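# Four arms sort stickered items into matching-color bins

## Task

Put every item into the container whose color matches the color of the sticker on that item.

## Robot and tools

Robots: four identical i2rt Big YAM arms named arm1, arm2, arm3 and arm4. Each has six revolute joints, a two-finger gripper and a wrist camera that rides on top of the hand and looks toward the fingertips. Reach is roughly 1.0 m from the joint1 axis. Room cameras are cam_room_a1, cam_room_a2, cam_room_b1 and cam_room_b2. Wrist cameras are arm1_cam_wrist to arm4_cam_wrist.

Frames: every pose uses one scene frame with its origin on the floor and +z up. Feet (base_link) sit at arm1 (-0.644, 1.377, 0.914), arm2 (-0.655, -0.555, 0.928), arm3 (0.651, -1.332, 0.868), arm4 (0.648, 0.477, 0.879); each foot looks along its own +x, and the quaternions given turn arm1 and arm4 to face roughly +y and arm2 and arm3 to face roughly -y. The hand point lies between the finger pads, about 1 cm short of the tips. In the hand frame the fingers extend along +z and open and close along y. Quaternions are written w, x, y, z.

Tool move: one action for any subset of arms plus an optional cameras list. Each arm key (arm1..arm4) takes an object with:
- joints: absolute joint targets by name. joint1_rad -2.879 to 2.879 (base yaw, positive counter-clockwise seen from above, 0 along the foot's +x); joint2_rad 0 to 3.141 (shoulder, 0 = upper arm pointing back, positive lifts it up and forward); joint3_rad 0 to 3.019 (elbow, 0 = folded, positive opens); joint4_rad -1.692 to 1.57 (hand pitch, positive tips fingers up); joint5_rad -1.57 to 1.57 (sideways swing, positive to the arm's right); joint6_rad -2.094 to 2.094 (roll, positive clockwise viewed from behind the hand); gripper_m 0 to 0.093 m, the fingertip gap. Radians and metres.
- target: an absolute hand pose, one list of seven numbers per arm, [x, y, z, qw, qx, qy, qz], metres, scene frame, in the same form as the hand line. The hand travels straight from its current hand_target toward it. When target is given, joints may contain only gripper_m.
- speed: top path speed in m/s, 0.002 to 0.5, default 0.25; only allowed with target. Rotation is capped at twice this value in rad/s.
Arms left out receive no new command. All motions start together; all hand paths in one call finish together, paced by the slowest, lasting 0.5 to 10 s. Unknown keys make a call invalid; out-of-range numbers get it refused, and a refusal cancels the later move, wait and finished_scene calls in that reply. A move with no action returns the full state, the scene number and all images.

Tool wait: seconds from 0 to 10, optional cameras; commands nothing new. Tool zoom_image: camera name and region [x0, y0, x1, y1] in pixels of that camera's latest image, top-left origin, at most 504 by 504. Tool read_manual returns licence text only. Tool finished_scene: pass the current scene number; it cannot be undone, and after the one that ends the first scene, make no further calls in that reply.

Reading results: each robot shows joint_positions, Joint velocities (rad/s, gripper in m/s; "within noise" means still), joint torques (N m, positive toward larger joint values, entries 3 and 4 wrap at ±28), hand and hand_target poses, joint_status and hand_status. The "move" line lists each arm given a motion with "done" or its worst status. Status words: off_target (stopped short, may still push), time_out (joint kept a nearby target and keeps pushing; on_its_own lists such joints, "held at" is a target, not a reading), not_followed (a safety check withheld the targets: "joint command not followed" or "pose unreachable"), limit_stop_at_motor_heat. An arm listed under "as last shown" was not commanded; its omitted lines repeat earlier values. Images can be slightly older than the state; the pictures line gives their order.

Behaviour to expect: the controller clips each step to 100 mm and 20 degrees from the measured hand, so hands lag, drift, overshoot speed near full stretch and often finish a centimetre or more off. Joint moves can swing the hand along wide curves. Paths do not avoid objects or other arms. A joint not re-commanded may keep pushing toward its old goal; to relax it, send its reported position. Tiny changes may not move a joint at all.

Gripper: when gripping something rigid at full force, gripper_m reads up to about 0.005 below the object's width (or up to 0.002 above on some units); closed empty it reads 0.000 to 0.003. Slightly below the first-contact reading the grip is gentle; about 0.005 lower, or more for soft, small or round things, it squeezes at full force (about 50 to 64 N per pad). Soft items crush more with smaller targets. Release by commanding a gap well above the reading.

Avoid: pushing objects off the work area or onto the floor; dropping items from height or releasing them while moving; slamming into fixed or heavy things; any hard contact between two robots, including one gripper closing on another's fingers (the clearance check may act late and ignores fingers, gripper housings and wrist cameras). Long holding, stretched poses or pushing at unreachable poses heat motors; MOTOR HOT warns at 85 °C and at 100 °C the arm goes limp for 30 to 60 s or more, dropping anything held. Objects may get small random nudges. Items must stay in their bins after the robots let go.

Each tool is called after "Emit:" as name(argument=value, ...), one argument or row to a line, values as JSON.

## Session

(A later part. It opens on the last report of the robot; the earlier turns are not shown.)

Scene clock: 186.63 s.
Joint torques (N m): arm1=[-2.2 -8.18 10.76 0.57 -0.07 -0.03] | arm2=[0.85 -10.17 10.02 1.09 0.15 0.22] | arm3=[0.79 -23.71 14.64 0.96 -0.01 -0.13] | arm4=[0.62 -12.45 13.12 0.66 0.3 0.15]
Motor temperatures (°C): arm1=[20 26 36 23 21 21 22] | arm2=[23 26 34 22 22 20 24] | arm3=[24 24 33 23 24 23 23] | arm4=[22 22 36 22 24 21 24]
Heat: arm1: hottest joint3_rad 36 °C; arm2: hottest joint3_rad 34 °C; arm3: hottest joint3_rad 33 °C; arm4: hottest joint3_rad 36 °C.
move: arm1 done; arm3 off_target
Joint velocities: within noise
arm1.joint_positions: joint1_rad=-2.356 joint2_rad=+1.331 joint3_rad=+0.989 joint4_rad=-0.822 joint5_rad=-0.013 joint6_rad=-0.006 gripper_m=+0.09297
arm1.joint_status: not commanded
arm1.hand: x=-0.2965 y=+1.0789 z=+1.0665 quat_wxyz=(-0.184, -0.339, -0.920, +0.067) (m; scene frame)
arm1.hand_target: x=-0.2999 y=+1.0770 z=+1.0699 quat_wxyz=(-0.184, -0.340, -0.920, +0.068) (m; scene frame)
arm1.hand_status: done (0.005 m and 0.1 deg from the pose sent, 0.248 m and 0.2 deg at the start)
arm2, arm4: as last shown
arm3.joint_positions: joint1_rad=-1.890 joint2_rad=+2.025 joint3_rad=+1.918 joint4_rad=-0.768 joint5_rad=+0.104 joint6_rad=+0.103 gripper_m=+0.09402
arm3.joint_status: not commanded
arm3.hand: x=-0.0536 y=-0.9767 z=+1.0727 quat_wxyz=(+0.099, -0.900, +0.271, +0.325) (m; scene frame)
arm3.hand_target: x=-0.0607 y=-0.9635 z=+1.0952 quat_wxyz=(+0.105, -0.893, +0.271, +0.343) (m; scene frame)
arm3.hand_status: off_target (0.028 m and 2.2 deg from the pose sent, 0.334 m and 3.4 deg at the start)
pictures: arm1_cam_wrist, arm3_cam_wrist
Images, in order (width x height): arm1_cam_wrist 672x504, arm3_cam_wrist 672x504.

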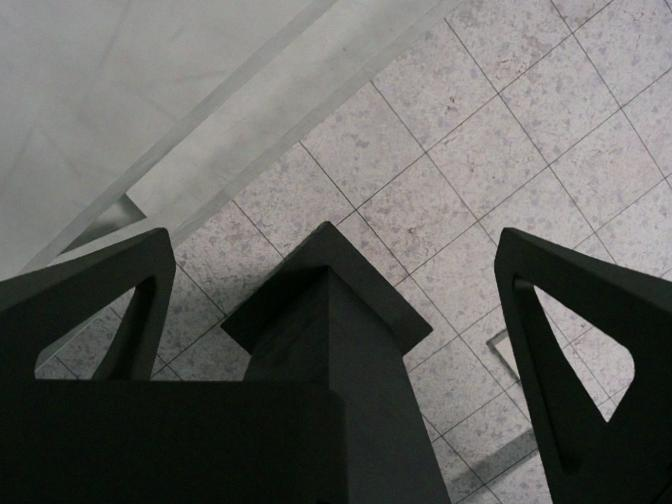

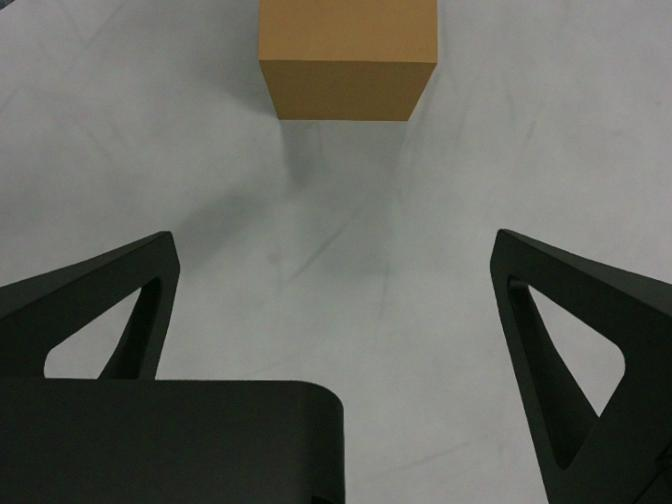

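Emit:
move(
  arm4={"target":[-0.062,0.895,1.10,0.124,-0.8759,0.3231,0.3363],"speed":0.25,"joints":{"gripper_m":0.093}},
  arm3={"target":[-0.140,-0.906,1.054,0.1042,-0.8933,0.2714,0.3429],"speed":0.12},
  cameras=["arm3_cam_wrist","arm4_cam_wrist"],
)

Scene clock: 193.87 s.
Joint torques (N m): arm1=[-2.9 -8.06 10.84 0.68 -0.06 -0.07] | arm2=[0.91 -10.29 9.98 1.06 0.16 0.21] | arm3=[0.62 -27.34 14.84 0.96 -0.03 -0.12] | arm4=[0.32 -24.7 13.41 0.64 0.05 -0.02]
Motor temperatures (°C): arm1=[20 26 35 23 21 21 22] | arm2=[23 26 33 22 22 20 24] | arm3=[24 24 34 23 24 23 23] | arm4=[22 23 37 22 24 21 24]
Heat: arm1: hottest joint3_rad 35 °C; arm2: hottest joint3_rad 33 °C; arm3: hottest joint3_rad 34 °C; arm4: hottest joint3_rad 37 °C.
move: arm3 off_target; arm4 off_target
Joint velocities: within noise
arm1, arm2: as last shown
arm3.joint_positions: joint1_rad=-1.910 joint2_rad=+2.390 joint3_rad=+2.464 joint4_rad=-0.936 joint5_rad=+0.089 joint6_rad=+0.086 gripper_m=+0.09402
arm3.joint_status: not commanded
arm3.hand: x=-0.1367 y=-0.9211 z=+1.0409 quat_wxyz=(+0.100, -0.899, +0.270, +0.330) (m; scene frame)
arm3.hand_target: x=-0.1388 y=-0.9065 z=+1.0539 quat_wxyz=(+0.105, -0.893, +0.271, +0.344) (m; scene frame)
arm3.hand_status: off_target (0.020 m and 1.7 deg from the pose sent, 0.113 m and 2.2 deg at the start)
arm4.joint_positions: joint1_rad=+1.022 joint2_rad=+2.105 joint3_rad=+2.031 joint4_rad=-0.801 joint5_rad=+0.145 joint6_rad=+0.157 gripper_m=+0.09312
arm4.joint_status: all done
arm4.hand: x=-0.0543 y=+0.8848 z=+1.0859 quat_wxyz=(-0.122, +0.880, -0.324, -0.326) (m; scene frame)
arm4.hand_target: x=-0.0610 y=+0.8946 z=+1.1000 quat_wxyz=(-0.124, +0.876, -0.323, -0.337) (m; scene frame)
arm4.hand_status: off_target (0.019 m and 1.3 deg from the pose sent, 0.318 m and 3.0 deg at the start)
pictures: arm3_cam_wrist, arm4_cam_wrist
Images, in order (width x height): arm3_cam_wrist 672x504, arm4_cam_wrist 672x504.

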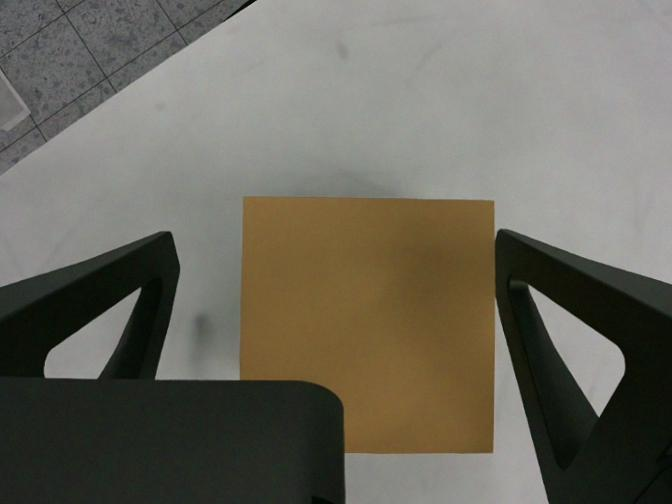

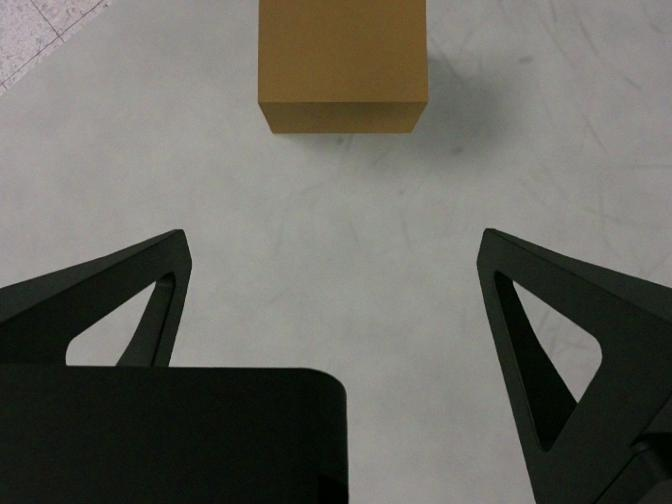

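Emit:
move(
  arm4={"target":[-0.124,0.957,1.052,0.124,-0.8759,0.3231,0.3363],"speed":0.12},
  arm3={"joints":{"gripper_m":0.025}},
  cameras=["arm3_cam_wrist","arm4_cam_wrist"],
)

Scene clock: 204.90 s.
Joint torques (N m): arm1=[-2.73 -8.06 10.96 0.73 -0.02 -0.08] | arm2=[0.91 -10.17 10 1.1 0.15 0.21] | arm3=[0.56 -27.34 14.83 0.98 0.02 -0.12] | arm4=[0.73 -27.87 13.29 0.59 0.04 -0.07]
Motor temperatures (°C): arm1=[20 26 34 23 21 21 22] | arm2=[23 26 32 22 22 20 23] | arm3=[24 24 35 23 24 23 23] | arm4=[22 23 41 22 24 21 24]
Heat: arm1: hottest joint3_rad 34 °C; arm2: hottest joint3_rad 32 °C; arm3: hottest joint3_rad 35 °C; arm4: hottest joint3_rad 41 °C.
move: arm3 off_target; arm4 done
Joint velocities: within noise
arm1, arm2: as last shown
arm3.joint_positions: joint1_rad=-1.911 joint2_rad=+2.390 joint3_rad=+2.464 joint4_rad=-0.937 joint5_rad=+0.088 joint6_rad=+0.085 gripper_m=+0.05317
arm3.joint_status: gripper_m off_target (ended at +0.05321, target +0.02500)
arm3.hand: x=-0.1366 y=-0.9211 z=+1.0408 quat_wxyz=(+0.099, -0.899, +0.269, +0.330) (m; scene frame)
arm3.hand_target: x=-0.1388 y=-0.9066 z=+1.0539 quat_wxyz=(+0.105, -0.893, +0.271, +0.344) (m; scene frame)
arm3.hand_status: not commanded
arm4.joint_positions: joint1_rad=+0.987 joint2_rad=+2.466 joint3_rad=+2.582 joint4_rad=-0.970 joint5_rad=+0.125 joint6_rad=+0.140 gripper_m=+0.09312
arm4.joint_status: not commanded
arm4.hand: x=-0.1190 y=+0.9507 z=+1.0539 quat_wxyz=(-0.122, +0.875, -0.328, -0.334) (m; scene frame)
arm4.hand_target: x=-0.1233 y=+0.9568 z=+1.0518 quat_wxyz=(-0.124, +0.875, -0.323, -0.338) (m; scene frame)
arm4.hand_status: done (0.008 m and 0.6 deg from the pose sent, 0.106 m and 1.3 deg at the start)
pictures: arm3_cam_wrist, arm4_cam_wrist
Images, in order (width x height): arm3_cam_wrist 672x504, arm4_cam_wrist 672x504.

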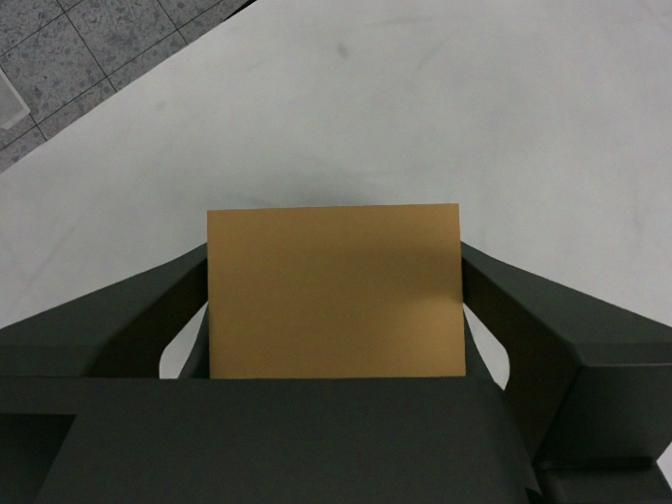

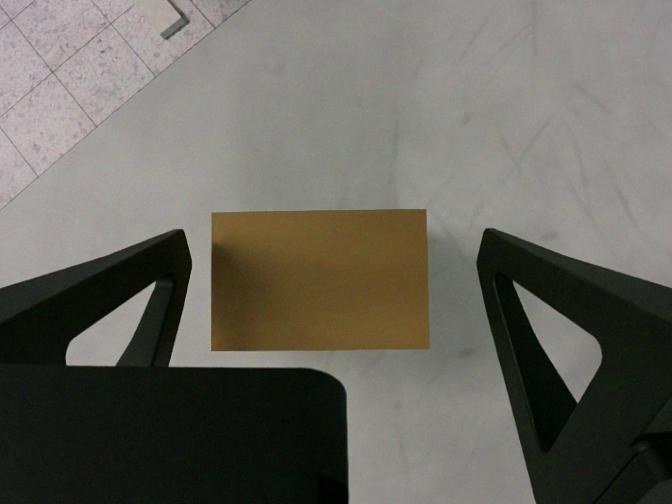

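Emit:
move(
  arm4={"target":[-0.123,0.9545,1.000,0.124,-0.8759,0.3231,0.3363],"speed":0.1},
  arm3={"target":[-0.10,-0.940,1.10,0.1042,-0.8933,0.2714,0.3429],"speed":0.15},
  cameras=["arm4_cam_wrist","arm3_cam_wrist"],
)

Scene clock: 213.10 s.
Joint torques (N m): arm1=[-2.32 -8.47 10.81 0.72 -0.05 -0.11] | arm2=[0.91 -10.17 10 1.07 0.16 0.21] | arm3=[1.73 -27.93 9.68 2 0.18 0.01] | arm4=[0.38 -29.51 8.47 1.63 0.08 -0.01]
Motor temperatures (°C): arm1=[20 25 34 23 21 21 22] | arm2=[23 26 32 22 22 20 23] | arm3=[24 25 35 23 24 23 24] | arm4=[22 24 42 22 24 21 24]
Heat: arm1: hottest joint3_rad 34 °C; arm2: hottest joint3_rad 32 °C; arm3: hottest joint3_rad 35 °C; arm4: hottest joint3_rad 42 °C.
move: arm3 done; arm4 off_target
Joint velocities: within noise
arm1, arm2: as last shown
arm3.joint_positions: joint1_rad=-1.911 joint2_rad=+2.201 joint3_rad=+2.257 joint4_rad=-0.912 joint5_rad=+0.095 joint6_rad=+0.085 gripper_m=+0.05318
arm3.joint_status: not commanded
arm3.hand: x=-0.0973 y=-0.9384 z=+1.0925 quat_wxyz=(+0.103, -0.897, +0.270, +0.333) (m; scene frame)
arm3.hand_target: x=-0.0999 y=-0.9400 z=+1.1001 quat_wxyz=(+0.104, -0.893, +0.271, +0.343) (m; scene frame)
arm3.hand_status: done (0.008 m and 1.3 deg from the pose sent, 0.072 m and 1.7 deg at the start)
arm4.joint_positions: joint1_rad=+0.991 joint2_rad=+2.463 joint3_rad=+2.467 joint4_rad=-0.843 joint5_rad=+0.125 joint6_rad=+0.137 gripper_m=+0.09308
arm4.joint_status: not commanded
arm4.hand: x=-0.1249 y=+0.9500 z=+1.0140 quat_wxyz=(-0.123, +0.874, -0.324, -0.340) (m; scene frame)
arm4.hand_target: x=-0.1227 y=+0.9544 z=+0.9998 quat_wxyz=(-0.124, +0.876, -0.323, -0.336) (m; scene frame)
arm4.hand_status: off_target (0.015 m and 0.5 deg from the pose sent, 0.054 m and 0.6 deg at the start)
pictures: arm3_cam_wrist, arm4_cam_wrist
Images, in order (width x height): arm3_cam_wrist 672x504, arm4_cam_wrist 672x504.

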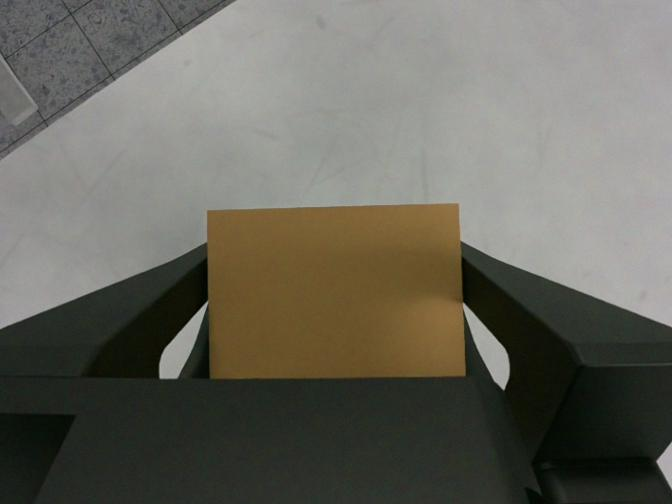

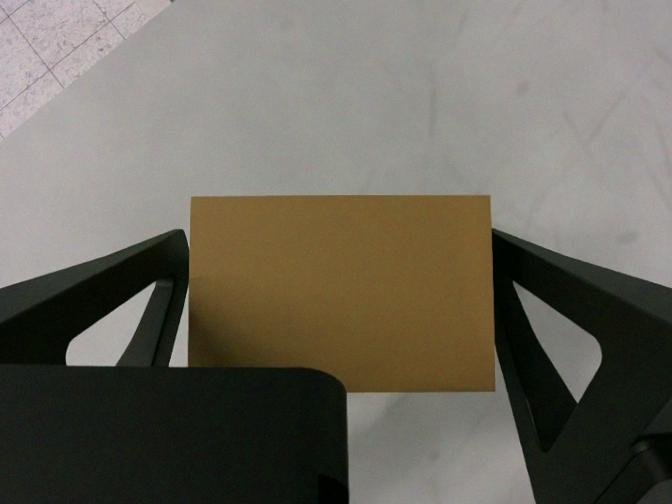

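Emit:
move(
  arm4={"joints":{"gripper_m":0.04}},
  arm3={"target":[0.24,-1.165,1.16,0.1042,-0.8933,0.2714,0.3429],"speed":0.3},
  cameras=["arm4_cam_wrist"],
)

Emit:
move(
  arm4={"target":[-0.085,0.920,1.085,0.124,-0.8759,0.3231,0.3363],"speed":0.15},
  arm3={"target":[0.357,-1.502,1.30,-0.0449,-0.9513,-0.2549,0.1677],"speed":0.4},
  cameras=["arm4_cam_wrist"],
)

Scene clock: 233.03 s.
Joint torques (N m): arm1=[-2.84 -8.12 10.81 0.66 -0.04 -0.03] | arm2=[0.91 -10.17 9.96 1.1 0.16 0.21] | arm3=[2.32 -7.3 9.66 1.13 0.24 0.02] | arm4=[0.5 -29.45 8.57 1.52 0.08 0]
Motor temperatures (°C): arm1=[20 25 33 23 21 21 22] | arm2=[23 25 31 22 22 20 23] | arm3=[24 28 33 23 24 23 24] | arm4=[22 30 38 22 24 21 25]
Heat: arm1: hottest joint3_rad 33 °C; arm2: hottest joint3_rad 31 °C; arm3: hottest joint3_rad 33 °C; arm4: hottest joint3_rad 38 °C.
move: arm3 done; arm4 off_target
Joint velocities: within noise
arm1, arm2: as last shown
arm3.joint_positions: joint1_rad=-1.757 joint2_rad=+1.057 joint3_rad=+1.028 joint4_rad=-0.808 joint5_rad=+0.202 joint6_rad=+0.205 gripper_m=+0.05318
arm3.joint_status: not commanded
arm3.hand: x=+0.2415 y=-1.1607 z=+1.1658 quat_wxyz=(+0.106, -0.890, +0.272, +0.349) (m; scene frame)
arm3.hand_target: x=+0.2401 y=-1.1650 z=+1.1601 quat_wxyz=(+0.104, -0.893, +0.271, +0.343) (m; scene frame)
arm3.hand_status: done (0.007 m and 0.9 deg from the pose sent, 0.412 m and 1.3 deg at the start)
arm4.joint_positions: joint1_rad=+0.987 joint2_rad=+2.463 joint3_rad=+2.466 joint4_rad=-0.839 joint5_rad=+0.125 joint6_rad=+0.136 gripper_m=+0.06927
arm4.joint_status: gripper_m off_target (ended at +0.06930, target +0.04000)
arm4.hand: x=-0.1236 y=+0.9533 z=+1.0142 quat_wxyz=(-0.125, +0.873, -0.325, -0.341) (m; scene frame)
arm4.hand_target: x=-0.1228 y=+0.9544 z=+1.0001 quat_wxyz=(-0.124, +0.876, -0.323, -0.336) (m; scene frame)
arm4.hand_status: not commanded
pictures: arm4_cam_wrist
Images, in order (width x height): arm4_cam_wrist 672x504.

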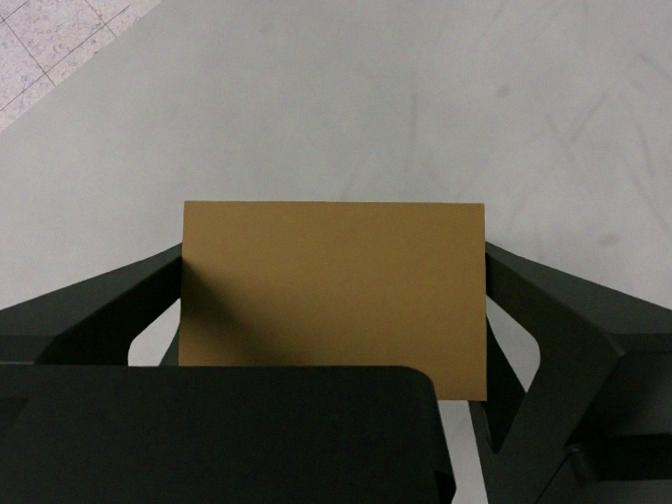

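Scene clock: 235.33 s.
Joint torques (N m): arm1=[-2.73 -8.41 10.84 0.75 -0.04 -0.04] | arm2=[0.79 -10.23 10.02 1.07 0.15 0.21] | arm3=[1.67 -6.77 13.46 0.32 0.04 -0.11] | arm4=[1.49 -29.98 9.44 0.62 0.3 0.07]
Motor temperatures (°C): arm1=[20 25 33 23 21 21 22] | arm2=[23 25 31 22 22 20 23] | arm3=[24 28 33 23 24 23 24] | arm4=[22 30 38 22 24 21 25]
Heat: arm1: hottest joint3_rad 33 °C; arm2: hottest joint3_rad 31 °C; arm3: hottest joint3_rad 33 °C; arm4: hottest joint3_rad 38 °C.
move: arm3 off_target; arm4 off_target
Joint velocities: within noise
arm1, arm2: as last shown
arm3.joint_positions: joint1_rad=-0.902 joint2_rad=+1.102 joint3_rad=+1.494 joint4_rad=-1.664 joint5_rad=+0.022 joint6_rad=+0.031 gripper_m=+0.05318
arm3.joint_status: not commanded
arm3.hand: x=+0.3603 y=-1.4981 z=+1.2776 quat_wxyz=(-0.039, -0.956, -0.250, +0.147) (m; scene frame)
arm3.hand_target: x=+0.3577 y=-1.5016 z=+1.2994 quat_wxyz=(-0.045, -0.951, -0.255, +0.168) (m; scene frame)
arm3.hand_status: off_target (0.023 m and 2.6 deg from the pose sent, 0.385 m and 67.6 deg at the start)
arm4.joint_positions: joint1_rad=+0.993 joint2_rad=+2.267 joint3_rad=+2.258 joint4_rad=-0.852 joint5_rad=+0.128 joint6_rad=+0.136 gripper_m=+0.06927
arm4.joint_status: not commanded
arm4.hand: x=-0.0852 y=+0.9261 z=+1.0679 quat_wxyz=(-0.123, +0.878, -0.324, -0.330) (m; scene frame)
arm4.hand_target: x=-0.0851 y=+0.9200 z=+1.0848 quat_wxyz=(-0.124, +0.876, -0.323, -0.336) (m; scene frame)
arm4.hand_status: off_target (0.018 m and 0.7 deg from the pose sent, 0.087 m and 0.7 deg at the start)
pictures: arm4_cam_wrist
Images, in order (width x height): arm4_cam_wrist 672x504.

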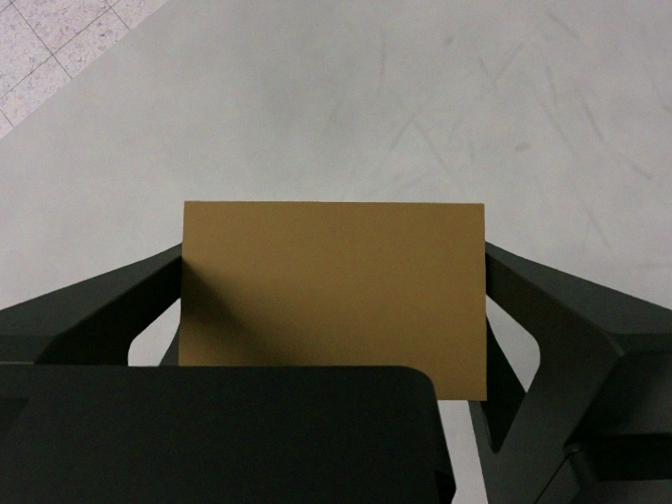

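Emit:
move(
  arm4={"target":[0.24,0.645,1.16,0.124,-0.8759,0.3231,0.3363],"speed":0.3},
  arm3={"target":[0.621,-1.671,1.30,-0.1173,-0.7261,-0.6653,0.1280],"speed":0.4},
  cameras=[],
)

Emit:
move(
  arm4={"target":[0.42,0.74,1.28,0.1459,-0.8541,0.4734,0.15],"speed":0.4},
  arm3={"target":[0.911,-1.60,1.28,-0.1631,-0.3368,-0.9254,0.0594],"speed":0.4},
  cameras=[],
)

Emit:
move(
  arm4={"target":[0.62,0.815,1.30,0.1206,-0.6964,0.6964,0.1206],"speed":0.4},
  arm3={"target":[1.08,-1.70,1.12,-0.1721,-0.1285,-0.9763,0.0227],"speed":0.3},
  cameras=["arm3_cam_wrist"],
)

Emit:
move(
  arm4={"target":[0.93,0.68,1.24,0.1695,-0.2131,0.9615,0.0376],"speed":0.4},
  cameras=["arm4_cam_wrist"],
)

Scene clock: 247.53 s.
Joint torques (N m): arm1=[-2.26 -8.35 10.76 0.75 -0.03 -0.04] | arm2=[0.85 -10.17 9.98 1.07 0.15 0.21] | arm3=[1.73 -7.53 13.53 1.09 0.04 -0.12] | arm4=[0.91 -7.53 9.57 0.49 0.38 0.15]
Motor temperatures (°C): arm1=[20 25 33 23 21 21 22] | arm2=[23 25 31 22 22 20 23] | arm3=[24 27 33 23 24 23 24] | arm4=[22 30 37 22 24 21 25]
Heat: arm1: hottest joint3_rad 33 °C; arm2: hottest joint3_rad 31 °C; arm3: hottest joint3_rad 33 °C; arm4: hottest joint3_rad 37 °C.
move: arm3 off_target; arm4 done
Joint velocities: within noise
arm1: as last shown
arm2.joint_positions: joint1_rad=+0.874 joint2_rad=+1.235 joint3_rad=+0.941 joint4_rad=-0.836 joint5_rad=+0.004 joint6_rad=-0.003 gripper_m=+0.07994
arm2.joint_status: not commanded
arm2.hand: x=-0.2941 y=-0.7938 z=+1.1034 quat_wxyz=(-0.209, -0.278, -0.935, +0.063) (m; scene frame)
arm2.hand_target: x=-0.2999 y=-0.7900 z=+1.0952 quat_wxyz=(-0.196, -0.286, -0.936, +0.059) (m; scene frame)
arm2.hand_status: not commanded
arm3.joint_positions: joint1_rad=+0.033 joint2_rad=+1.121 joint3_rad=+1.496 joint4_rad=-1.682 joint5_rad=+0.004 joint6_rad=+0.012 gripper_m=+0.05318
arm3.joint_status: not commanded
arm3.hand: x=+0.6199 y=-1.6630 z=+1.2739 quat_wxyz=(-0.094, -0.734, -0.664, +0.102) (m; scene frame)
arm3.hand_target: x=+0.6210 y=-1.6697 z=+1.2996 quat_wxyz=(-0.117, -0.726, -0.665, +0.128) (m; scene frame)
arm3.hand_status: off_target (0.027 m and 4.1 deg from the pose sent, 0.314 m and 55.7 deg at the start)
arm4.joint_positions: joint1_rad=+1.240 joint2_rad=+1.079 joint3_rad=+1.004 joint4_rad=-0.796 joint5_rad=+0.285 joint6_rad=+0.314 gripper_m=+0.06927
arm4.joint_status: not commanded
arm4.hand: x=+0.2400 y=+0.6449 z=+1.1642 quat_wxyz=(-0.124, +0.875, -0.317, -0.344) (m; scene frame)
arm4.hand_target: x=+0.2401 y=+0.6451 z=+1.1601 quat_wxyz=(-0.124, +0.876, -0.323, -0.336) (m; scene frame)
arm4.hand_status: done (0.004 m and 1.1 deg from the pose sent, 0.440 m and 0.7 deg at the start)
pictures: none
No camera images: "cameras" was empty.

Scene clock: 249.53 s.
Joint torques (N m): arm1=[-2.14 -7.88 10.73 0.75 -0.03 -0.06] | arm2=[0.85 -10.23 9.98 1.09 0.16 0.21] | arm3=[1.44 -8.76 12.56 1.11 -0.04 -0.11] | arm4=[0.62 -5.83 11.9 0.21 0.16 -0.1]
Motor temperatures (°C): arm1=[20 25 33 23 21 21 22] | arm2=[23 25 31 22 22 20 23] | arm3=[24 27 33 23 24 23 24] | arm4=[22 30 38 22 24 21 25]
Heat: arm1: hottest joint3_rad 33 °C; arm2: hottest joint3_rad 31 °C; arm3: hottest joint3_rad 33 °C; arm4: hottest joint3_rad 38 °C.
move: arm3 off_target; arm4 off_target
Joint velocities: within noise
arm1, arm2: as last shown
arm3.joint_positions: joint1_rad=+0.853 joint2_rad=+1.180 joint3_rad=+1.496 joint4_rad=-1.612 joint5_rad=-0.054 joint6_rad=-0.117 gripper_m=+0.05318
arm3.joint_status: not commanded
arm3.hand: x=+0.9051 y=-1.5961 z=+1.2583 quat_wxyz=(-0.137, -0.345, -0.927, +0.046) (m; scene frame)
arm3.hand_target: x=+0.9103 y=-1.5993 z=+1.2800 quat_wxyz=(-0.163, -0.337, -0.925, +0.060) (m; scene frame)
arm3.hand_status: off_target (0.023 m and 3.5 deg from the pose sent, 0.298 m and 55.8 deg at the start)
arm4.joint_positions: joint1_rad=+0.774 joint2_rad=+1.057 joint3_rad=+1.377 joint4_rad=-1.546 joint5_rad=+0.220 joint6_rad=+0.244 gripper_m=+0.06926
arm4.joint_status: not commanded
arm4.hand: x=+0.4247 y=+0.7363 z=+1.2636 quat_wxyz=(-0.144, +0.854, -0.480, -0.140) (m; scene frame)
arm4.hand_target: x=+0.4203 y=+0.7397 z=+1.2796 quat_wxyz=(-0.146, +0.855, -0.474, -0.151) (m; scene frame)
arm4.hand_status: off_target (0.017 m and 1.4 deg from the pose sent, 0.234 m and 28.8 deg at the start)
pictures: none
No camera images: "cameras" was empty.

Scene clock: 251.23 s.
Joint torques (N m): arm1=[-2.61 -8.23 10.76 0.72 -0.06 -0.05] | arm2=[0.97 -10.17 10 1.11 0.16 0.21] | arm3=[1.96 -18.49 13.89 0.84 -0.26 -0.13] | arm4=[1.38 -6.07 11.85 0.24 0.01 -0.1]
Motor temperatures (°C): arm1=[20 25 33 23 21 21 22] | arm2=[23 25 31 22 22 20 23] | arm3=[24 27 33 23 24 23 24] | arm4=[22 30 38 22 24 21 25]
Heat: arm1: hottest joint3_rad 33 °C; arm2: hottest joint3_rad 31 °C; arm3: hottest joint3_rad 33 °C; arm4: hottest joint3_rad 38 °C.
move: arm3 off_target; arm4 off_target
Joint velocities: within noise
arm1.joint_positions: joint1_rad=-2.356 joint2_rad=+1.331 joint3_rad=+0.989 joint4_rad=-0.822 joint5_rad=-0.013 joint6_rad=-0.006 gripper_m=+0.09297
arm1.joint_status: not commanded
arm1.hand: x=-0.2965 y=+1.0789 z=+1.0665 quat_wxyz=(-0.184, -0.339, -0.920, +0.067) (m; scene frame)
arm1.hand_target: x=-0.2999 y=+1.0770 z=+1.0699 quat_wxyz=(-0.184, -0.340, -0.920, +0.068) (m; scene frame)
arm1.hand_status: not commanded
arm2: as last shown
arm3.joint_positions: joint1_rad=+0.913 joint2_rad=+1.645 joint3_rad=+1.512 joint4_rad=-1.223 joint5_rad=-0.172 joint6_rad=-0.468 gripper_m=+0.05318
arm3.joint_status: not commanded
arm3.hand: x=+1.0618 y=-1.6930 z=+1.0858 quat_wxyz=(-0.138, -0.143, -0.980, +0.000) (m; scene frame)
arm3.hand_target: x=+1.0783 y=-1.6986 z=+1.1203 quat_wxyz=(-0.172, -0.129, -0.976, +0.023) (m; scene frame)
arm3.hand_status: off_target (0.039 m and 5.0 deg from the pose sent, 0.246 m and 25.9 deg at the start)
arm4.joint_positions: joint1_rad=+0.048 joint2_rad=+1.075 joint3_rad=+1.461 joint4_rad=-1.640 joint5_rad=+0.046 joint6_rad=+0.117 gripper_m=+0.06927
arm4.joint_status: not commanded
arm4.hand: x=+0.6234 y=+0.8101 z=+1.2826 quat_wxyz=(-0.113, +0.691, -0.705, -0.110) (m; scene frame)
arm4.hand_target: x=+0.6201 y=+0.8145 z=+1.2996 quat_wxyz=(-0.121, +0.697, -0.697, -0.121) (m; scene frame)
arm4.hand_status: off_target (0.018 m and 1.9 deg from the pose sent, 0.214 m and 31.0 deg at the start)
pictures: arm3_cam_wrist
Images, in order (width x height): arm3_cam_wrist 672x504.

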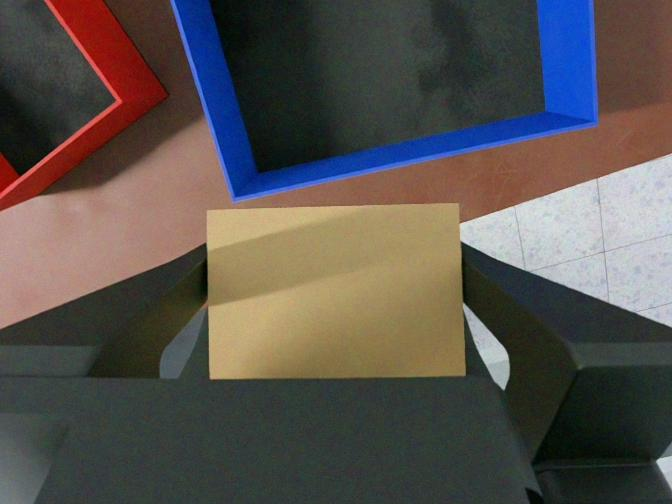

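Scene clock: 253.33 s.
Joint torques (N m): arm1=[-3.25 -8.12 10.85 0.69 -0.04 -0.05] | arm2=[0.91 -10.29 10.02 1.07 0.16 0.22] | arm3=[1.85 -18.55 13.9 0.9 -0.24 -0.13] | arm4=[0.85 -7.06 9.35 1.02 0.2 0.15]
Motor temperatures (°C): arm1=[20 25 33 23 21 21 22] | arm2=[23 25 31 22 22 20 23] | arm3=[24 27 33 23 24 23 24] | arm4=[22 29 38 22 24 21 25]
Heat: arm1: hottest joint3_rad 33 °C; arm2: hottest joint3_rad 31 °C; arm3: hottest joint3_rad 33 °C; arm4: hottest joint3_rad 38 °C.
move: arm4 done
Joint velocities: within noise
arm1, arm2, arm3: as last shown
arm4.joint_positions: joint1_rad=-0.966 joint2_rad=+1.051 joint3_rad=+1.314 joint4_rad=-1.512 joint5_rad=+0.075 joint6_rad=+0.199 gripper_m=+0.06926
arm4.joint_status: not commanded
arm4.hand: x=+0.9261 y=+0.6765 z=+1.2348 quat_wxyz=(-0.159, +0.220, -0.962, -0.032) (m; scene frame)
arm4.hand_target: x=+0.9299 y=+0.6799 z=+1.2400 quat_wxyz=(-0.169, +0.213, -0.962, -0.038) (m; scene frame)
arm4.hand_status: done (0.007 m and 1.6 deg from the pose sent, 0.336 m and 63.8 deg at the start)
pictures: arm4_cam_wrist
Images, in order (width x height): arm4_cam_wrist 672x504.

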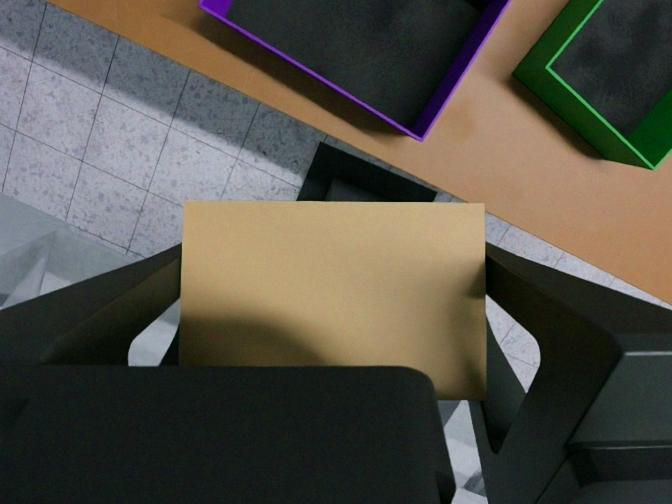

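Emit:
move(
  arm4={"target":[1.115,0.70,0.93,0.1734,-0.0430,0.9838,0.0076],"speed":0.35},
  arm3={"target":[1.158,-1.757,0.90,-0.1721,-0.1285,-0.9763,0.0227],"speed":0.25},
  cameras=["arm3_cam_wrist","arm4_cam_wrist"],
)

Scene clock: 265.33 s.
Joint torques (N m): arm1=[-2.73 -8.29 10.86 0.73 -0.07 -0.03] | arm2=[0.85 -10.17 9.99 1.09 0.15 0.22] | arm3=[2.14 -22.89 11.22 0.99 -0.06 0.01] | arm4=[0.09 -16.21 9.07 1.11 0.32 0.19]
Motor temperatures (°C): arm1=[20 25 33 23 21 21 22] | arm2=[23 25 31 22 22 20 23] | arm3=[24 27 33 23 24 23 24] | arm4=[22 28 38 22 24 21 26]
Heat: arm1: hottest joint3_rad 33 °C; arm2: hottest joint3_rad 31 °C; arm3: hottest joint3_rad 33 °C; arm4: hottest joint3_rad 38 °C.
move: arm3 off_target; arm4 off_target
Joint velocities: within noise
arm1, arm2: as last shown
arm3.joint_positions: joint1_rad=+0.936 joint2_rad=+2.037 joint3_rad=+1.502 joint4_rad=-0.792 joint5_rad=-0.170 joint6_rad=-0.459 gripper_m=+0.05318
arm3.joint_status: not commanded
arm3.hand: x=+1.1370 y=-1.7500 z=+0.8793 quat_wxyz=(-0.149, -0.135, -0.980, +0.007) (m; scene frame)
arm3.hand_target: x=+1.1573 y=-1.7561 z=+0.9005 quat_wxyz=(-0.172, -0.128, -0.976, +0.022) (m; scene frame)
arm3.hand_status: off_target (0.030 m and 3.3 deg from the pose sent, 0.219 m and 5.0 deg at the start)
arm4.joint_positions: joint1_rad=-1.133 joint2_rad=+1.663 joint3_rad=+1.027 joint4_rad=-0.660 joint5_rad=+0.130 joint6_rad=+0.367 gripper_m=+0.06926
arm4.joint_status: not commanded
arm4.hand: x=+1.0975 y=+0.6938 z=+0.9132 quat_wxyz=(-0.148, +0.054, -0.987, +0.003) (m; scene frame)
arm4.hand_target: x=+1.1143 y=+0.6997 z=+0.9305 quat_wxyz=(-0.173, +0.043, -0.984, -0.008) (m; scene frame)
arm4.hand_status: off_target (0.025 m and 3.4 deg from the pose sent, 0.359 m and 20.7 deg at the start)
pictures: arm3_cam_wrist, arm4_cam_wrist
Images, in order (width x height): arm3_cam_wrist 672x504, arm4_cam_wrist 672x504.

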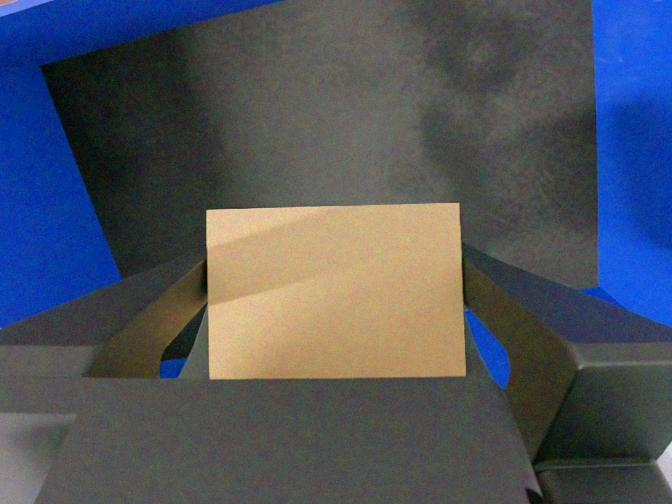

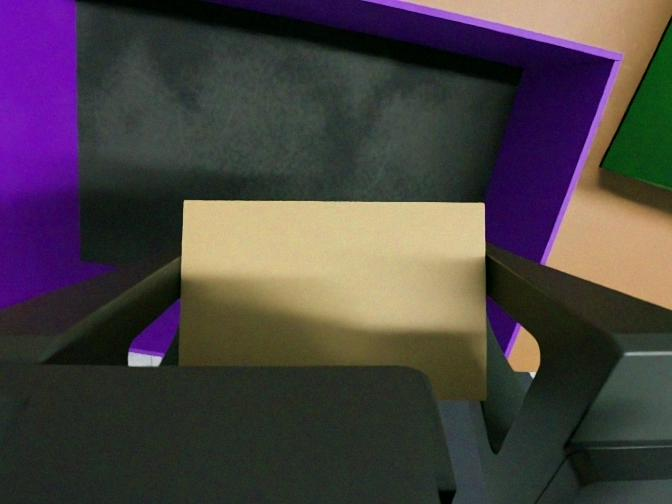

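Emit:
move(
  arm4={"target":[1.118,0.726,0.82,0.1736,0.0,0.9848,0.0],"speed":0.2},
  arm3={"target":[1.170,-1.760,0.815,-0.1721,-0.1285,-0.9763,0.0227],"speed":0.15},
  cameras=["arm3_cam_wrist","arm4_cam_wrist"],
)

Scene clock: 275.47 s.
Joint torques (N m): arm1=[-2.55 -8.29 10.76 0.64 -0.07 -0.05] | arm2=[0.79 -10.23 10 1.1 0.15 0.21] | arm3=[2.08 -23.47 9.54 1.06 -0.05 0.02] | arm4=[0.73 -17.49 6.49 1.13 0.37 0.15]
Motor temperatures (°C): arm1=[20 25 33 23 21 21 22] | arm2=[23 25 31 22 22 20 23] | arm3=[24 27 33 23 24 23 24] | arm4=[22 27 38 22 24 21 26]
Heat: arm1: hottest joint3_rad 33 °C; arm2: hottest joint3_rad 31 °C; arm3: hottest joint3_rad 33 °C; arm4: hottest joint3_rad 38 °C.
move: arm3 off_target; arm4 done
Joint velocities: within noise
arm1, arm2: as last shown
arm3.joint_positions: joint1_rad=+0.947 joint2_rad=+2.175 joint3_rad=+1.502 joint4_rad=-0.637 joint5_rad=-0.167 joint6_rad=-0.449 gripper_m=+0.05318
arm3.joint_status: not commanded
arm3.hand: x=+1.1520 y=-1.7556 z=+0.8022 quat_wxyz=(-0.155, -0.134, -0.979, +0.011) (m; scene frame)
arm3.hand_target: x=+1.1697 y=-1.7594 z=+0.8154 quat_wxyz=(-0.172, -0.128, -0.976, +0.022) (m; scene frame)
arm3.hand_status: off_target (0.022 m and 2.4 deg from the pose sent, 0.073 m and 3.3 deg at the start)
arm4.joint_positions: joint1_rad=-1.085 joint2_rad=+1.895 joint3_rad=+1.027 joint4_rad=-0.419 joint5_rad=+0.174 joint6_rad=+0.504 gripper_m=+0.06926
arm4.joint_status: not commanded
arm4.hand: x=+1.1106 y=+0.7207 z=+0.8169 quat_wxyz=(-0.163, +0.007, -0.987, +0.006) (m; scene frame)
arm4.hand_target: x=+1.1179 y=+0.7259 z=+0.8202 quat_wxyz=(-0.174, +0.000, -0.985, +0.000) (m; scene frame)
arm4.hand_status: done (0.010 m and 1.6 deg from the pose sent, 0.101 m and 6.9 deg at the start)
pictures: arm3_cam_wrist, arm4_cam_wrist
Images, in order (width x height): arm3_cam_wrist 672x504, arm4_cam_wrist 672x504.

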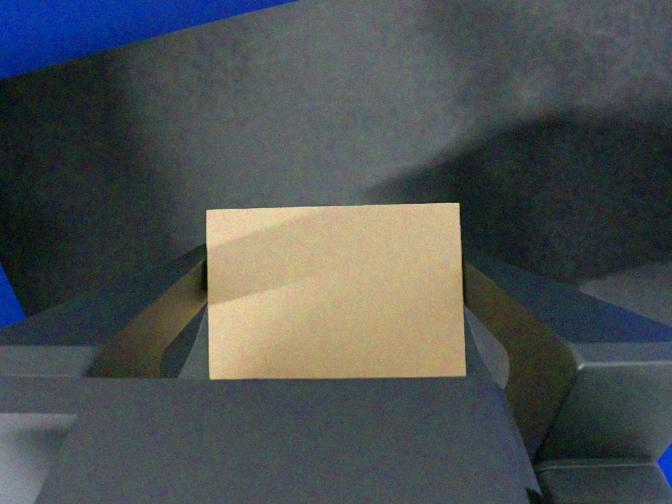

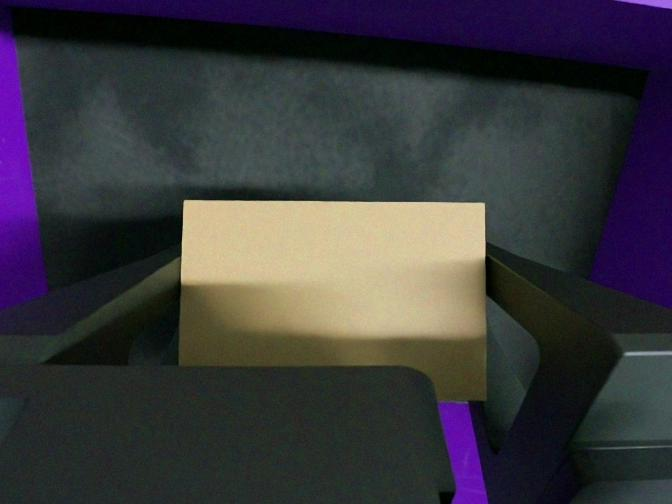

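Emit:
move(
  arm4={"target":[1.118,0.726,0.765,0.1736,0.0,0.9848,0.0],"speed":0.1},
  arm3={"target":[1.170,-1.760,0.772,-0.1721,-0.1285,-0.9763,0.0227],"speed":0.07},
  cameras=[],
)

Emit:
move(
  arm4={"target":[1.118,0.726,0.748,0.1736,0.0,0.9848,0.0],"speed":0.06},
  arm3={"target":[1.170,-1.760,0.750,-0.1721,-0.1285,-0.9763,0.0227],"speed":0.06},
  cameras=["arm3_cam_wrist","arm4_cam_wrist"],
)

Scene clock: 281.87 s.
Joint torques (N m): arm1=[-2.49 -8.23 10.89 0.7 -0.04 -0.07] | arm2=[0.97 -10.17 10 1.07 0.15 0.22] | arm3=[2.02 -22.42 8.64 1.1 -0.05 0.01] | arm4=[1.26 -17.49 5.35 1.01 0.36 0.22]
Motor temperatures (°C): arm1=[20 25 33 23 21 21 22] | arm2=[23 25 31 22 22 20 23] | arm3=[24 27 33 23 24 23 25] | arm4=[22 27 37 22 24 21 26]
Heat: arm1: hottest joint3_rad 33 °C; arm2: hottest joint3_rad 31 °C; arm3: hottest joint3_rad 33 °C; arm4: hottest joint3_rad 37 °C.
move: arm3 off_target; arm4 done
Joint velocities: within noise
arm1, arm2: as last shown
arm3.joint_positions: joint1_rad=+0.947 joint2_rad=+2.235 joint3_rad=+1.502 joint4_rad=-0.559 joint5_rad=-0.166 joint6_rad=-0.448 gripper_m=+0.05318
arm3.joint_status: not commanded
arm3.hand: x=+1.1559 y=-1.7597 z=+0.7693 quat_wxyz=(-0.162, -0.133, -0.978, +0.017) (m; scene frame)
arm3.hand_target: x=+1.1698 y=-1.7596 z=+0.7722 quat_wxyz=(-0.172, -0.128, -0.976, +0.023) (m; scene frame)
arm3.hand_status: off_target (0.014 m and 1.4 deg from the pose sent, 0.035 m and 2.4 deg at the start)
arm4.joint_positions: joint1_rad=-1.085 joint2_rad=+2.005 joint3_rad=+1.027 joint4_rad=-0.290 joint5_rad=+0.174 joint6_rad=+0.505 gripper_m=+0.06926
arm4.joint_status: not commanded
arm4.hand: x=+1.1164 y=+0.7241 z=+0.7706 quat_wxyz=(-0.171, +0.006, -0.985, +0.001) (m; scene frame)
arm4.hand_target: x=+1.1179 y=+0.7259 z=+0.7650 quat_wxyz=(-0.173, +0.000, -0.985, +0.000) (m; scene frame)
arm4.hand_status: done (0.006 m and 0.7 deg from the pose sent, 0.053 m and 1.7 deg at the start)
pictures: none
No camera images: "cameras" was empty.

Scene clock: 282.83 s.
Joint torques (N m): arm1=[-2.37 -8.7 10.77 0.75 -0.03 -0.02] | arm2=[0.91 -10.34 9.99 1.09 0.15 0.21] | arm3=[2.2 -20.13 8.51 1.24 -0.03 0.03] | arm4=[1.03 -16.97 5.31 1.18 0.37 0.17]
Motor temperatures (°C): arm1=[20 25 33 23 21 21 22] | arm2=[23 25 31 22 22 20 23] | arm3=[24 27 33 23 24 23 25] | arm4=[22 27 37 22 24 21 26]
Heat: arm1: hottest joint3_rad 33 °C; arm2: hottest joint3_rad 31 °C; arm3: hottest joint3_rad 33 °C; arm4: hottest joint3_rad 37 °C.
move: arm3 off_target; arm4 done
Joint velocities: within noise
arm1, arm2: as last shown
arm3.joint_positions: joint1_rad=+0.947 joint2_rad=+2.244 joint3_rad=+1.502 joint4_rad=-0.521 joint5_rad=-0.166 joint6_rad=-0.448 gripper_m=+0.05318
arm3.joint_status: not commanded
arm3.hand: x=+1.1608 y=-1.7642 z=+0.7659 quat_wxyz=(-0.174, -0.132, -0.976, +0.024) (m; scene frame)
arm3.hand_target: x=+1.1695 y=-1.7595 z=+0.7504 quat_wxyz=(-0.172, -0.128, -0.976, +0.023) (m; scene frame)
arm3.hand_status: off_target (0.019 m and 0.5 deg from the pose sent, 0.024 m and 1.4 deg at the start)
arm4.joint_positions: joint1_rad=-1.085 joint2_rad=+2.040 joint3_rad=+1.027 joint4_rad=-0.252 joint5_rad=+0.174 joint6_rad=+0.505 gripper_m=+0.06926
arm4.joint_status: not commanded
arm4.hand: x=+1.1166 y=+0.7242 z=+0.7556 quat_wxyz=(-0.172, +0.006, -0.985, +0.000) (m; scene frame)
arm4.hand_target: x=+1.1178 y=+0.7258 z=+0.7481 quat_wxyz=(-0.173, +0.000, -0.985, +0.000) (m; scene frame)
arm4.hand_status: done (0.008 m and 0.7 deg from the pose sent, 0.023 m and 0.7 deg at the start)
pictures: arm3_cam_wrist, arm4_cam_wrist
Images, in order (width x height): arm3_cam_wrist 672x504, arm4_cam_wrist 672x504.

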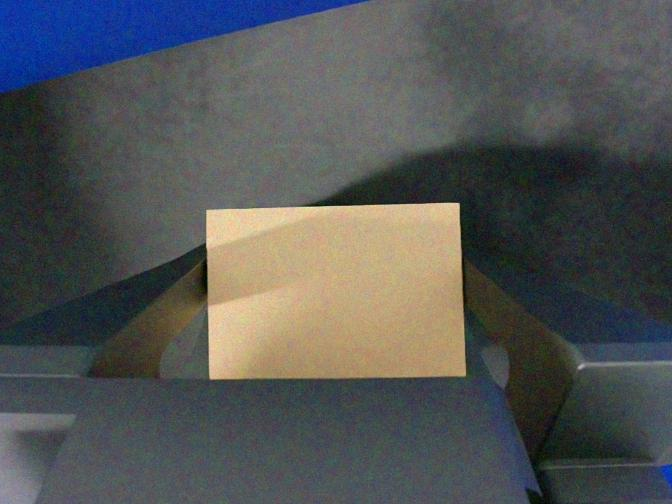

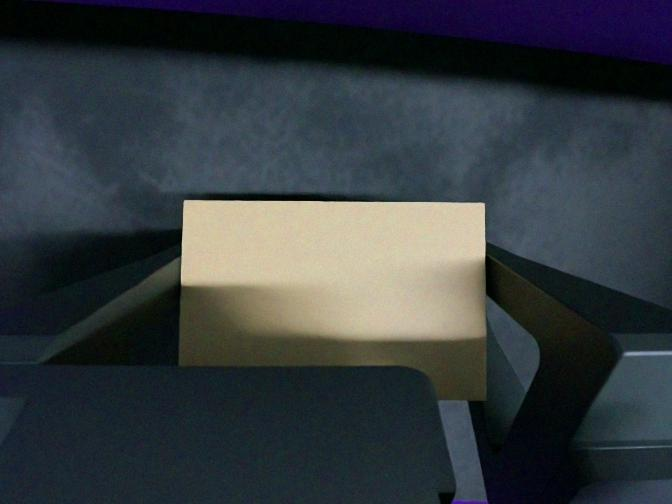

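Emit:
move(
  arm4={"target":[1.118,0.726,0.731,0.1736,0.0,0.9848,0.0],"speed":0.06},
  arm3={"target":[1.165,-1.761,0.758,-0.1721,-0.1285,-0.9763,0.0227],"speed":0.06},
  cameras=[],
)

Emit:
move(
  arm3={"joints":{"gripper_m":0.08}},
  arm4={"target":[1.118,0.726,0.720,0.1736,0.0,0.9848,0.0],"speed":0.05},
  cameras=["arm3_cam_wrist","arm4_cam_wrist"],
)

Scene clock: 290.37 s.
Joint torques (N m): arm1=[-2.02 -8.53 10.7 0.79 -0.05 -0.03] | arm2=[0.91 -10.23 10 1.06 0.16 0.22] | arm3=[1.67 -21.83 7.69 0.84 -0.11 -0.05] | arm4=[1.14 -16.67 5.34 1.01 0.39 0.14]
Motor temperatures (°C): arm1=[20 25 33 23 21 21 22] | arm2=[23 25 31 22 22 20 23] | arm3=[24 27 32 23 24 23 25] | arm4=[22 26 36 22 24 21 26]
Heat: arm1: hottest joint3_rad 33 °C; arm2: hottest joint3_rad 31 °C; arm3: hottest joint3_rad 32 °C; arm4: hottest joint3_rad 36 °C.
move: arm3 done; arm4 off_target
Joint velocities: within noise
arm1: as last shown
arm2.joint_positions: joint1_rad=+0.874 joint2_rad=+1.235 joint3_rad=+0.941 joint4_rad=-0.836 joint5_rad=+0.004 joint6_rad=-0.003 gripper_m=+0.07994
arm2.joint_status: not commanded
arm2.hand: x=-0.2941 y=-0.7938 z=+1.1034 quat_wxyz=(-0.209, -0.278, -0.935, +0.063) (m; scene frame)
arm2.hand_target: x=-0.2999 y=-0.7900 z=+1.0952 quat_wxyz=(-0.196, -0.286, -0.936, +0.059) (m; scene frame)
arm2.hand_status: not commanded
arm3.joint_positions: joint1_rad=+0.947 joint2_rad=+2.244 joint3_rad=+1.502 joint4_rad=-0.521 joint5_rad=-0.166 joint6_rad=-0.448 gripper_m=+0.05318
arm3.joint_status: not commanded
arm3.hand: x=+1.1608 y=-1.7642 z=+0.7659 quat_wxyz=(-0.174, -0.132, -0.976, +0.024) (m; scene frame)
arm3.hand_target: x=+1.1649 y=-1.7608 z=+0.7581 quat_wxyz=(-0.172, -0.128, -0.976, +0.023) (m; scene frame)
arm3.hand_status: done (0.010 m and 0.5 deg from the pose sent, 0.009 m and 0.5 deg at the start)
arm4.joint_positions: joint1_rad=-1.085 joint2_rad=+2.073 joint3_rad=+1.027 joint4_rad=-0.214 joint5_rad=+0.174 joint6_rad=+0.508 gripper_m=+0.06926
arm4.joint_status: not commanded
arm4.hand: x=+1.1167 y=+0.7242 z=+0.7414 quat_wxyz=(-0.174, +0.004, -0.985, -0.001) (m; scene frame)
arm4.hand_target: x=+1.1178 y=+0.7259 z=+0.7312 quat_wxyz=(-0.174, +0.000, -0.985, +0.000) (m; scene frame)
arm4.hand_status: off_target (0.011 m and 0.5 deg from the pose sent, 0.025 m and 0.7 deg at the start)
pictures: none
No camera images: "cameras" was empty.

Scene clock: 291.33 s.
Joint torques (N m): arm1=[-2.61 -8.64 10.84 0.76 -0.08 -0.02] | arm2=[0.91 -10.17 9.99 1.09 0.15 0.22] | arm3=[1.73 -21.95 7.65 0.8 -0.11 -0.05] | arm4=[0.67 -14.51 5.44 1.06 0.33 0.16]
Motor temperatures (°C): arm1=[20 25 33 23 21 21 22] | arm2=[23 25 31 22 22 20 23] | arm3=[24 27 32 23 24 23 25] | arm4=[22 26 36 22 24 21 26]
Heat: arm1: hottest joint3_rad 33 °C; arm2: hottest joint3_rad 31 °C; arm3: hottest joint3_rad 32 °C; arm4: hottest joint3_rad 36 °C.
move: arm3 done; arm4 off_target
Joint velocities: within noise
arm1, arm2: as last shown
arm3.joint_positions: joint1_rad=+0.947 joint2_rad=+2.245 joint3_rad=+1.502 joint4_rad=-0.521 joint5_rad=-0.166 joint6_rad=-0.448 gripper_m=+0.07996
arm3.joint_status: all done
arm3.hand: x=+1.1607 y=-1.7642 z=+0.7657 quat_wxyz=(-0.174, -0.132, -0.976, +0.024) (m; scene frame)
arm3.hand_target: x=+1.1649 y=-1.7608 z=+0.7580 quat_wxyz=(-0.172, -0.128, -0.976, +0.023) (m; scene frame)
arm3.hand_status: not commanded
arm4.joint_positions: joint1_rad=-1.085 joint2_rad=+2.077 joint3_rad=+1.027 joint4_rad=-0.192 joint5_rad=+0.175 joint6_rad=+0.508 gripper_m=+0.06926
arm4.joint_status: not commanded
arm4.hand: x=+1.1202 y=+0.7261 z=+0.7409 quat_wxyz=(-0.182, +0.003, -0.983, -0.005) (m; scene frame)
arm4.hand_target: x=+1.1172 y=+0.7255 z=+0.7207 quat_wxyz=(-0.174, +0.000, -0.985, +0.000) (m; scene frame)
arm4.hand_status: off_target (0.021 m and 1.2 deg from the pose sent, 0.021 m and 0.5 deg at the start)
pictures: arm3_cam_wrist, arm4_cam_wrist
Images, in order (width x height): arm3_cam_wrist 672x504, arm4_cam_wrist 672x504.

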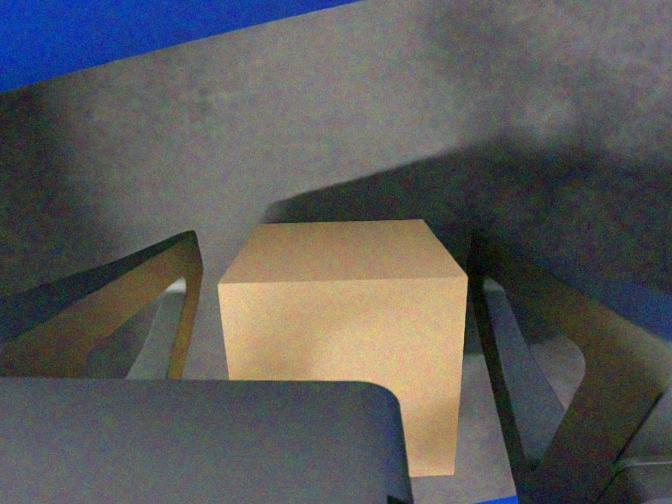

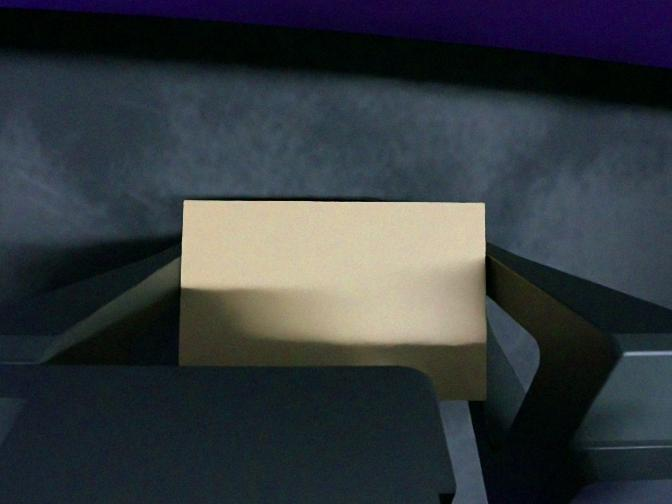

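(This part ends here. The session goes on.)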